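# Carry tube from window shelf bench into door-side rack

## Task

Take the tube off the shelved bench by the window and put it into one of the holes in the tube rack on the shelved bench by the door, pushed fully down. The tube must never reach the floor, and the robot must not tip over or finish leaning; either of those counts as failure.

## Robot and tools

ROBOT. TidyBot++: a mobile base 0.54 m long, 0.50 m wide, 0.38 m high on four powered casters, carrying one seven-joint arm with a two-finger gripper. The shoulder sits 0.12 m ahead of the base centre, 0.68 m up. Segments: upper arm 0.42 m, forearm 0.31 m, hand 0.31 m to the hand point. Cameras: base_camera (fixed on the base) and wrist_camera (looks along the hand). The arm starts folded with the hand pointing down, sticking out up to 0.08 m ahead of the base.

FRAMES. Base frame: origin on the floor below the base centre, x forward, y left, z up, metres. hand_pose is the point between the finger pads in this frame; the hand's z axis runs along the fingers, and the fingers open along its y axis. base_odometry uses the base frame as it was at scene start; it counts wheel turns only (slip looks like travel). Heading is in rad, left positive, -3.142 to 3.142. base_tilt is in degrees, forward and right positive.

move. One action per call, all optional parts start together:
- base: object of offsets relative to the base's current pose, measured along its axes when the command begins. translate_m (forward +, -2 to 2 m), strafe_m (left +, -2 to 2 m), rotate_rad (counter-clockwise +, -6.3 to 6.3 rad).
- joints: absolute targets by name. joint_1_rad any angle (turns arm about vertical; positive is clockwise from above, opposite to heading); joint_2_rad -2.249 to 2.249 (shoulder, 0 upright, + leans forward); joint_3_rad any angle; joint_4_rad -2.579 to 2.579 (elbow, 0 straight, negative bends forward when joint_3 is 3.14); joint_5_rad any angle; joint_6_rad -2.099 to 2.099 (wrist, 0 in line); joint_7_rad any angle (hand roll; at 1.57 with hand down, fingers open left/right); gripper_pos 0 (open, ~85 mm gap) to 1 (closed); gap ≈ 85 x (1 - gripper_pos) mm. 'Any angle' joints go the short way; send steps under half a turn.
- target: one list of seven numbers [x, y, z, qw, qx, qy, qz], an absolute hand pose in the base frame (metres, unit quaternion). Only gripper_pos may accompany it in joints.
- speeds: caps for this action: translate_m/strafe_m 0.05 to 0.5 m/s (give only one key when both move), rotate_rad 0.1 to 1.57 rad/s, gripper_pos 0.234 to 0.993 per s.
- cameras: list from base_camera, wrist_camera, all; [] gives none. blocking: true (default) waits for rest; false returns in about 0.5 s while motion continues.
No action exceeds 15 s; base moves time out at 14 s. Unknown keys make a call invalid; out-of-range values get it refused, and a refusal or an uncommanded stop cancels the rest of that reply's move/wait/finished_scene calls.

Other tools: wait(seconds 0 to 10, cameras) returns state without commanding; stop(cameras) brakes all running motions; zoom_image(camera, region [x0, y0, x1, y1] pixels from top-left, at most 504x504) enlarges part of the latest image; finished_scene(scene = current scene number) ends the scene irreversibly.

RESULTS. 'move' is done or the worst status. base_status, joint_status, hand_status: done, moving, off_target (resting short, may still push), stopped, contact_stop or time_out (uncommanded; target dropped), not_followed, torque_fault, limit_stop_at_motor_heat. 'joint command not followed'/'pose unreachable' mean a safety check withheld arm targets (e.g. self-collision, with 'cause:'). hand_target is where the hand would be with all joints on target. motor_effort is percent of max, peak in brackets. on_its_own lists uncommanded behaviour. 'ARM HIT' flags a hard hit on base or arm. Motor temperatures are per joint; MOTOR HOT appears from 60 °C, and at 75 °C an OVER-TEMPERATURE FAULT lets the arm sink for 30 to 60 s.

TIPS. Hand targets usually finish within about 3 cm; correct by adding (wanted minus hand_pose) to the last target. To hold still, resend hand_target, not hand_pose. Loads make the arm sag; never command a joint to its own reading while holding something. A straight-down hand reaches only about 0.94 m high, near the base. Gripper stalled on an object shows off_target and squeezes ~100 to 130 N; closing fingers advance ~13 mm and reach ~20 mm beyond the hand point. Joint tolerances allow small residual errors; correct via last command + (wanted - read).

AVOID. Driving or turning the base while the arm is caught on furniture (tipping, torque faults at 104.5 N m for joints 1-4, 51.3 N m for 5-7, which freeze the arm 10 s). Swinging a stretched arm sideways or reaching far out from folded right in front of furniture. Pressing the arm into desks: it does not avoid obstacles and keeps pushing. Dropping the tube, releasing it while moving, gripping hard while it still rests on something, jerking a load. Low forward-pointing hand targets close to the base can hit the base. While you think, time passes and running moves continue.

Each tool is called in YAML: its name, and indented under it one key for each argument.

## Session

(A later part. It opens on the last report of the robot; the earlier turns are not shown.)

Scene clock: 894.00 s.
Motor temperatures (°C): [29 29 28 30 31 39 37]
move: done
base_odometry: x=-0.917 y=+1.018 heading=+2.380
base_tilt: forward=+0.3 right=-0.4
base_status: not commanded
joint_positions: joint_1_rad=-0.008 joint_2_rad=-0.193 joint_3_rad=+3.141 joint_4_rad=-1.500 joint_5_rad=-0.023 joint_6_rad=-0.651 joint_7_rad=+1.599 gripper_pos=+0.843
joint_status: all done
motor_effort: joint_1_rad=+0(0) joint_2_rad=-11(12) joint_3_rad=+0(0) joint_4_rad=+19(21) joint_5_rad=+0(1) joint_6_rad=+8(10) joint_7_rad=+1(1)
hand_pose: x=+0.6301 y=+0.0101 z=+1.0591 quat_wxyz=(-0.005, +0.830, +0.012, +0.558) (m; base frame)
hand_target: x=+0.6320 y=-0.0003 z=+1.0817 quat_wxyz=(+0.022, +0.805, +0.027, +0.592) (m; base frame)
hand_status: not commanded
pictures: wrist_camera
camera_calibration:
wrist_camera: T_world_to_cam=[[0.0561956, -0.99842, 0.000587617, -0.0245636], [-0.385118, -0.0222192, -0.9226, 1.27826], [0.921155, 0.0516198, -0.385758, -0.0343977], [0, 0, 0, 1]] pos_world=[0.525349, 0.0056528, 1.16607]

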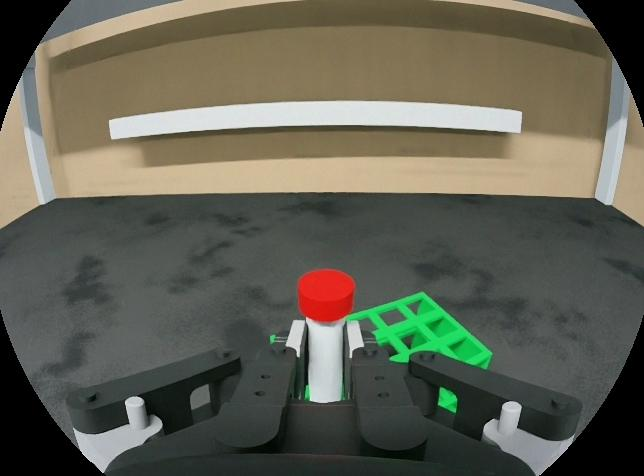

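move:
  joints: {"joint_2_rad": -0.218, "joint_4_rad": -1.575, "joint_6_rad": -0.518}
  cameras: ["wrist_camera"]

zoom_image:
  camera: "wrist_camera"
  region: [260, 260, 480, 410]

Scene clock: 899.20 s.
Motor temperatures (°C): [29 29 28 30 31 39 37]
move: done
base_odometry: x=-0.917 y=+1.018 heading=+2.380
base_tilt: forward=+0.3 right=-0.4
base_status: not commanded
joint_positions: joint_1_rad=-0.008 joint_2_rad=-0.201 joint_3_rad=+3.141 joint_4_rad=-1.557 joint_5_rad=-0.023 joint_6_rad=-0.603 joint_7_rad=+1.599 gripper_pos=+0.843
joint_status: all done
motor_effort: joint_1_rad=+0(0) joint_2_rad=-11(12) joint_3_rad=+0(0) joint_4_rad=+19(21) joint_5_rad=+1(1) joint_6_rad=+8(10) joint_7_rad=+0(1)
hand_pose: x=+0.6301 y=+0.0099 z=+1.0434 quat_wxyz=(-0.005, +0.830, +0.011, +0.558) (m; base frame)
hand_target: x=+0.6322 y=-0.0003 z=+1.0661 quat_wxyz=(+0.022, +0.806, +0.027, +0.591) (m; base frame)
hand_status: not commanded
pictures: wrist_camera
camera_calibration:
wrist_camera: T_world_to_cam=[[0.0551514, -0.998478, 0.000367067, -0.0239458], [-0.385566, -0.021636, -0.922427, 1.2639], [0.921031, 0.0507316, -0.386172, -0.0399754], [0, 0, 0, 1]] pos_world=[0.525455, 0.00546437, 1.15042]

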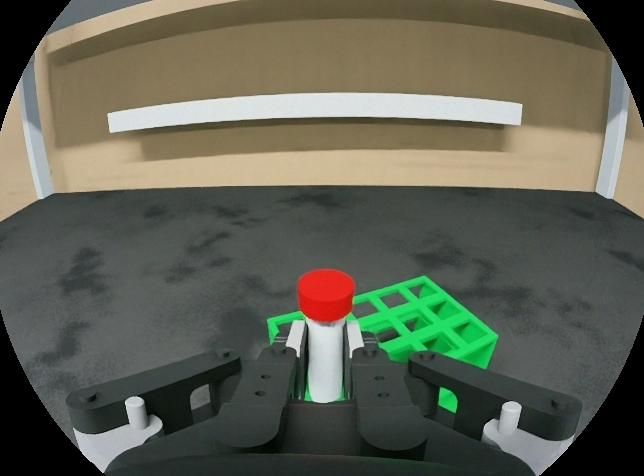

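Scaled by 2.291.

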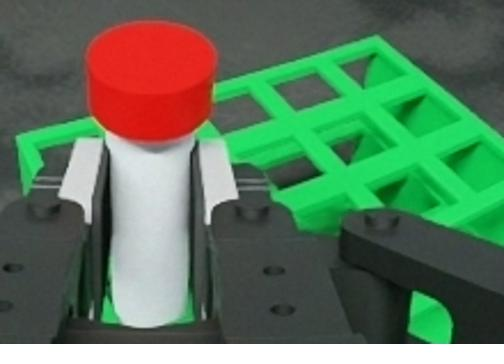

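move:
  joints: {"joint_2_rad": -0.221, "joint_4_rad": -1.595, "joint_6_rad": -0.501}
  cameras: ["wrist_camera"]

zoom_image:
  camera: "wrist_camera"
  region: [260, 260, 480, 410]

Scene clock: 907.83 s.
Motor temperatures (°C): [29 29 28 30 31 39 37]
move: done
base_odometry: x=-0.917 y=+1.018 heading=+2.380
base_tilt: forward=+0.3 right=-0.4
base_status: not commanded
joint_positions: joint_1_rad=-0.008 joint_2_rad=-0.204 joint_3_rad=+3.141 joint_4_rad=-1.576 joint_5_rad=-0.023 joint_6_rad=-0.584 joint_7_rad=+1.599 gripper_pos=+0.843
joint_status: all done
motor_effort: joint_1_rad=+0(0) joint_2_rad=-11(12) joint_3_rad=+0(0) joint_4_rad=+19(21) joint_5_rad=+0(1) joint_6_rad=+9(10) joint_7_rad=+1(1)
hand_pose: x=+0.6303 y=+0.0098 z=+1.0388 quat_wxyz=(-0.005, +0.829, +0.011, +0.558) (m; base frame)
hand_target: x=+0.6321 y=-0.0003 z=+1.0605 quat_wxyz=(+0.022, +0.806, +0.027, +0.591) (m; base frame)
hand_status: not commanded
pictures: wrist_camera
camera_calibration:
wrist_camera: T_world_to_cam=[[0.054734, -0.998501, 0.000389832, -0.0238217], [-0.38341, -0.0213775, -0.923331, 1.2593], [0.921955, 0.0503881, -0.384005, -0.0447188], [0, 0, 0, 1]] pos_world=[0.52536, 0.00538801, 1.14559]

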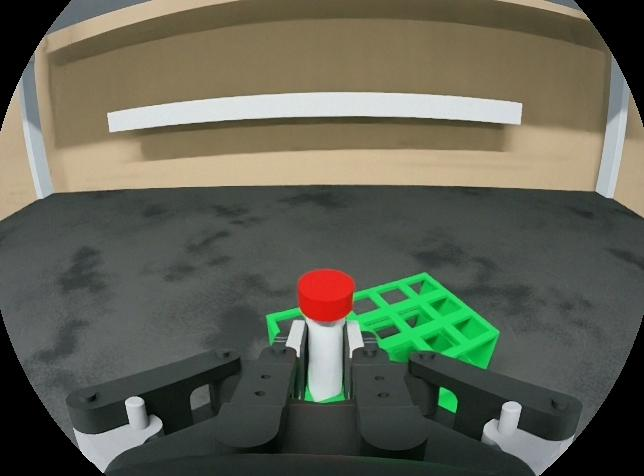

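Scaled by 2.291.

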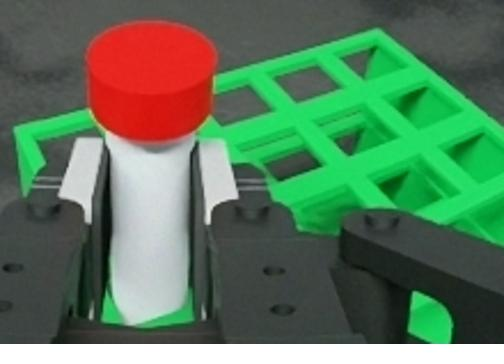

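move:
  joints: {"joint_2_rad": -0.223, "joint_4_rad": -1.607, "joint_6_rad": -0.490}
  cameras: ["wrist_camera"]

zoom_image:
  camera: "wrist_camera"
  region: [260, 260, 480, 410]

Scene clock: 924.33 s.
Motor temperatures (°C): [29 29 28 30 31 39 37]
move: done
base_odometry: x=-0.917 y=+1.018 heading=+2.380
base_tilt: forward=+0.3 right=-0.4
base_status: not commanded
joint_positions: joint_1_rad=-0.008 joint_2_rad=-0.206 joint_3_rad=+3.141 joint_4_rad=-1.587 joint_5_rad=-0.023 joint_6_rad=-0.573 joint_7_rad=+1.599 gripper_pos=+0.843
joint_status: all done
motor_effort: joint_1_rad=+0(0) joint_2_rad=-11(12) joint_3_rad=+0(0) joint_4_rad=+20(20) joint_5_rad=+1(1) joint_6_rad=+9(9) joint_7_rad=+1(1)
hand_pose: x=+0.6304 y=+0.0097 z=+1.0362 quat_wxyz=(-0.005, +0.829, +0.011, +0.559) (m; base frame)
hand_target: x=+0.6319 y=-0.0003 z=+1.0576 quat_wxyz=(+0.022, +0.805, +0.027, +0.592) (m; base frame)
hand_status: not commanded
pictures: wrist_camera
camera_calibration:
wrist_camera: T_world_to_cam=[[0.0544816, -0.998515, 0.000423881, -0.0237686], [-0.381755, -0.0212218, -0.92402, 1.25666], [0.922656, 0.0501803, -0.382345, -0.0479505], [0, 0, 0, 1]] pos_world=[0.525274, 0.00534156, 1.14286]

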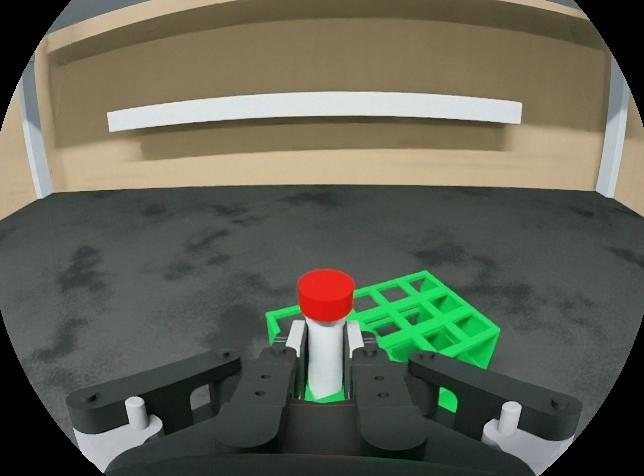

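Scaled by 2.291.

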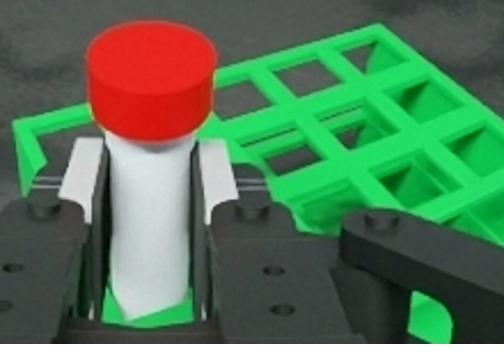

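move:
  joints: {"gripper_pos": 0.79}
  speeds: {"gripper_pos": 0.234}
  cameras: ["wrist_camera"]

zoom_image:
  camera: "wrist_camera"
  region: [260, 260, 480, 410]

Scene clock: 928.77 s.
Motor temperatures (°C): [29 29 28 30 31 39 37]
move: done
base_odometry: x=-0.917 y=+1.018 heading=+2.380
base_tilt: forward=+0.3 right=-0.4
base_status: not commanded
joint_positions: joint_1_rad=-0.008 joint_2_rad=-0.206 joint_3_rad=+3.141 joint_4_rad=-1.587 joint_5_rad=-0.023 joint_6_rad=-0.573 joint_7_rad=+1.599 gripper_pos=+0.790
joint_status: all done
motor_effort: joint_1_rad=+0(0) joint_2_rad=-11(12) joint_3_rad=+0(0) joint_4_rad=+19(20) joint_5_rad=+0(1) joint_6_rad=+9(9) joint_7_rad=+1(1)
hand_pose: x=+0.6304 y=+0.0097 z=+1.0363 quat_wxyz=(-0.005, +0.829, +0.011, +0.559) (m; base frame)
hand_target: x=+0.6319 y=-0.0003 z=+1.0576 quat_wxyz=(+0.022, +0.805, +0.027, +0.592) (m; base frame)
hand_status: not commanded
pictures: wrist_camera
camera_calibration:
wrist_camera: T_world_to_cam=[[0.0544802, -0.998515, 0.000427769, -0.023772], [-0.381672, -0.0212204, -0.924054, 1.25667], [0.922691, 0.0501794, -0.382261, -0.0480431], [0, 0, 0, 1]] pos_world=[0.525261, 0.00534121, 1.14288]

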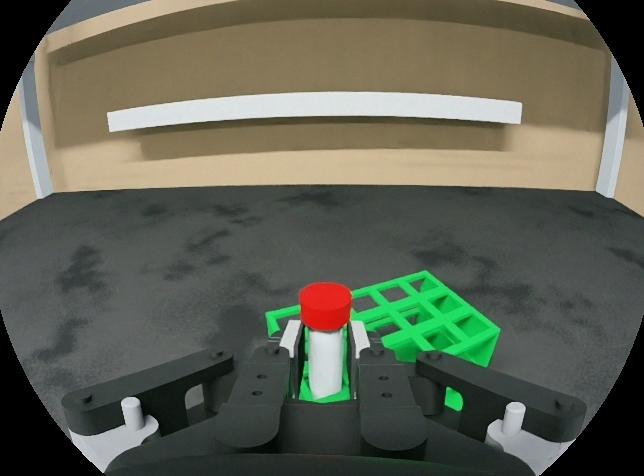

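Scaled by 2.291.

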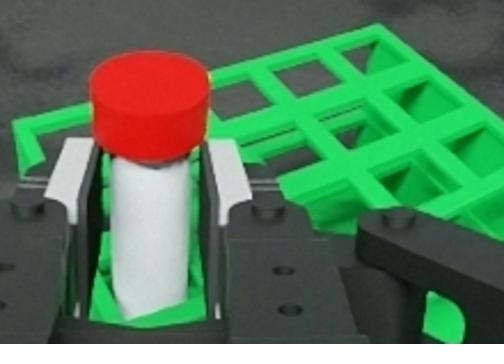

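move:
  joints: {"gripper_pos": 0.6}
  cameras: ["wrist_camera"]

zoom_image:
  camera: "wrist_camera"
  region: [260, 260, 480, 410]

Scene clock: 939.80 s.
Motor temperatures (°C): [29 29 28 30 31 39 37]
move: done
base_odometry: x=-0.917 y=+1.018 heading=+2.380
base_tilt: forward=+0.3 right=-0.4
base_status: not commanded
joint_positions: joint_1_rad=-0.008 joint_2_rad=-0.206 joint_3_rad=+3.141 joint_4_rad=-1.587 joint_5_rad=-0.023 joint_6_rad=-0.573 joint_7_rad=+1.599 gripper_pos=+0.599
joint_status: all done
motor_effort: joint_1_rad=+0(0) joint_2_rad=-11(12) joint_3_rad=+0(0) joint_4_rad=+20(20) joint_5_rad=+0(1) joint_6_rad=+9(9) joint_7_rad=+1(1)
hand_pose: x=+0.6304 y=+0.0097 z=+1.0363 quat_wxyz=(-0.005, +0.829, +0.011, +0.559) (m; base frame)
hand_target: x=+0.6319 y=-0.0003 z=+1.0576 quat_wxyz=(+0.022, +0.805, +0.027, +0.592) (m; base frame)
hand_status: not commanded
pictures: wrist_camera
camera_calibration:
wrist_camera: T_world_to_cam=[[0.0544802, -0.998515, 0.000427769, -0.023772], [-0.381672, -0.0212204, -0.924054, 1.25667], [0.922691, 0.0501794, -0.382261, -0.0480431], [0, 0, 0, 1]] pos_world=[0.525261, 0.00534121, 1.14288]

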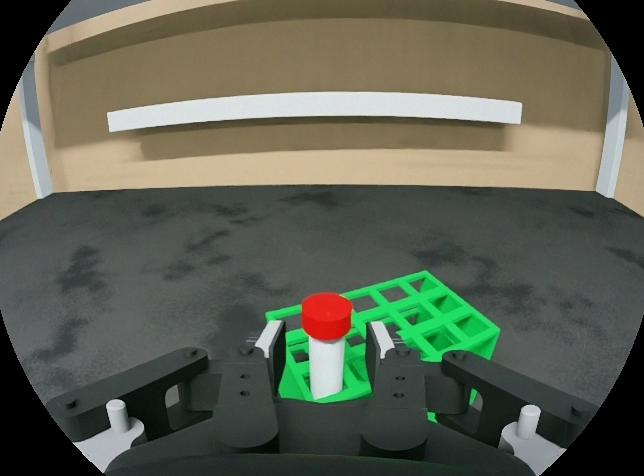

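Scaled by 2.291.

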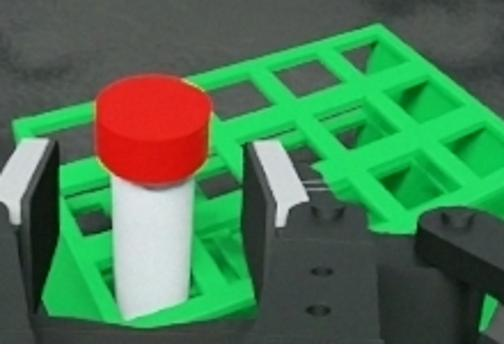

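move:
  joints: {"joint_4_rad": -1.35}
  cameras: ["wrist_camera"]

move:
  joints: {"joint_2_rad": -0.4, "joint_6_rad": -0.95}
  cameras: ["wrist_camera"]

Scene clock: 950.87 s.
Motor temperatures (°C): [29 29 28 30 31 39 37]
move: done
base_odometry: x=-0.917 y=+1.018 heading=+2.380
base_tilt: forward=+0.3 right=-0.4
base_status: not commanded
joint_positions: joint_1_rad=-0.008 joint_2_rad=-0.214 joint_3_rad=+3.141 joint_4_rad=-1.357 joint_5_rad=-0.023 joint_6_rad=-0.569 joint_7_rad=+1.599 gripper_pos=+0.599
joint_status: all done
motor_effort: joint_1_rad=+0(1) joint_2_rad=-9(12) joint_3_rad=+0(0) joint_4_rad=+19(21) joint_5_rad=+0(1) joint_6_rad=+9(9) joint_7_rad=+1(2)
hand_pose: x=+0.6236 y=+0.0096 z=+1.1801 quat_wxyz=(-0.005, +0.755, +0.011, +0.656) (m; base frame)
hand_target: x=+0.6208 y=-0.0002 z=+1.2128 quat_wxyz=(+0.025, +0.723, +0.024, +0.690) (m; base frame)
hand_status: not commanded
pictures: wrist_camera
camera_calibration:
wrist_camera: T_world_to_cam=[[0.0529625, -0.998531, 0.0114308, -0.035565], [-0.147384, -0.0191377, -0.988894, 1.31741], [0.98766, 0.0506896, -0.148181, -0.303494], [0, 0, 0, 1]] pos_world=[0.495797, 0.00508335, 1.25821]

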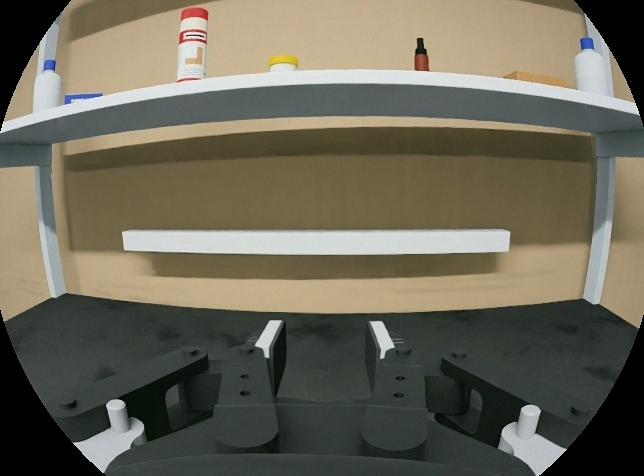

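Scene clock: 952.30 s.
Motor temperatures (°C): [29 29 28 30 31 39 37]
move: done
base_odometry: x=-0.917 y=+1.018 heading=+2.380
base_tilt: forward=+0.3 right=-0.4
base_status: not commanded
joint_positions: joint_1_rad=-0.008 joint_2_rad=-0.404 joint_3_rad=+3.141 joint_4_rad=-1.354 joint_5_rad=-0.023 joint_6_rad=-0.859 joint_7_rad=+1.599 gripper_pos=+0.599
joint_status: all done
motor_effort: joint_1_rad=+0(0) joint_2_rad=-3(12) joint_3_rad=+0(0) joint_4_rad=+18(20) joint_5_rad=+0(1) joint_6_rad=+9(10) joint_7_rad=+1(1)
hand_pose: x=+0.5118 y=+0.0102 z=+1.1780 quat_wxyz=(-0.005, +0.786, +0.014, +0.618) (m; base frame)
hand_target: x=+0.5054 y=+0.0003 z=+1.1516 quat_wxyz=(+0.021, +0.813, +0.027, +0.581) (m; base frame)
hand_status: not commanded
pictures: wrist_camera
camera_calibration:
wrist_camera: T_world_to_cam=[[0.0596681, -0.998167, 0.0101634, -0.0309506], [-0.24328, -0.0244158, -0.969649, 1.32535], [0.968119, 0.0553846, -0.244291, -0.0702871], [0, 0, 0, 1]] pos_world=[0.392324, 0.0053584, 1.26827]

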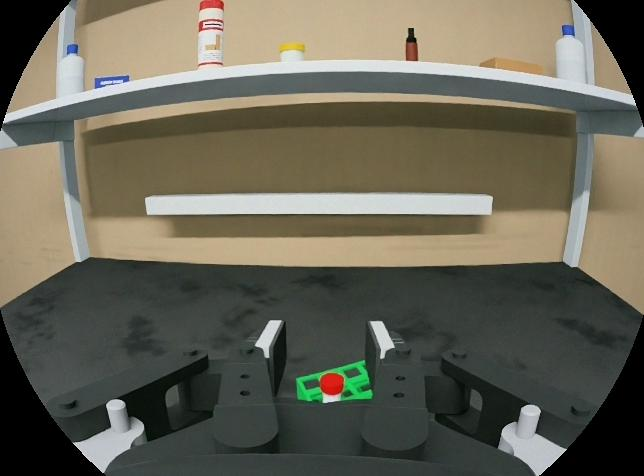

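move:
  joints: {"joint_2_rad": -0.45, "joint_6_rad": -1.2}
  cameras: ["wrist_camera"]

zoom_image:
  camera: "wrist_camera"
  region: [270, 250, 420, 400]

Scene clock: 957.77 s.
Motor temperatures (°C): [29 29 28 30 31 39 37]
move: done
base_odometry: x=-0.917 y=+1.018 heading=+2.380
base_tilt: forward=+0.3 right=-0.4
base_status: not commanded
joint_positions: joint_1_rad=-0.008 joint_2_rad=-0.442 joint_3_rad=+3.141 joint_4_rad=-1.352 joint_5_rad=-0.023 joint_6_rad=-1.120 joint_7_rad=+1.599 gripper_pos=+0.599
joint_status: all done
motor_effort: joint_1_rad=+0(0) joint_2_rad=-1(5) joint_3_rad=+0(1) joint_4_rad=+16(18) joint_5_rad=+1(1) joint_6_rad=+8(10) joint_7_rad=+1(1)
hand_pose: x=+0.4659 y=+0.0109 z=+1.1170 quat_wxyz=(-0.006, +0.849, +0.017, +0.528) (m; base frame)
hand_target: x=+0.4509 y=+0.0005 z=+1.0989 quat_wxyz=(+0.018, +0.867, +0.029, +0.497) (m; base frame)
hand_status: not commanded
pictures: wrist_camera
camera_calibration:
wrist_camera: T_world_to_cam=[[0.0657428, -0.997835, 0.00181468, -0.0204925], [-0.449803, -0.0312588, -0.89258, 1.26524], [0.890705, 0.0578645, -0.450885, 0.225989], [0, 0, 0, 1]] pos_world=[0.369168, 0.00602498, 1.23126]

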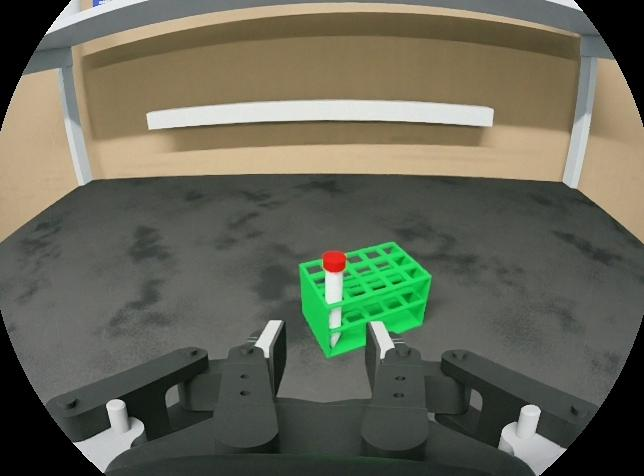

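Scaled by 3.360.

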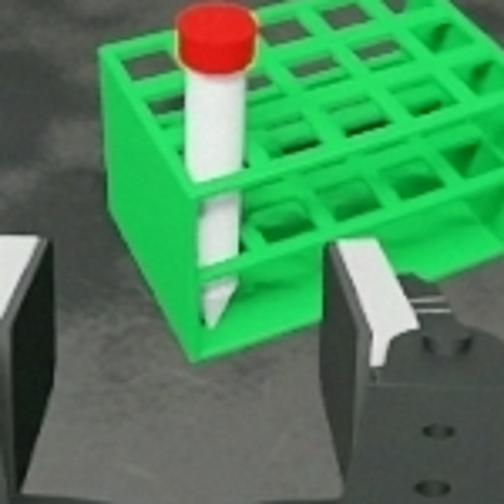

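finished_scene:
  scene: 1

The scene is finished: the task was done.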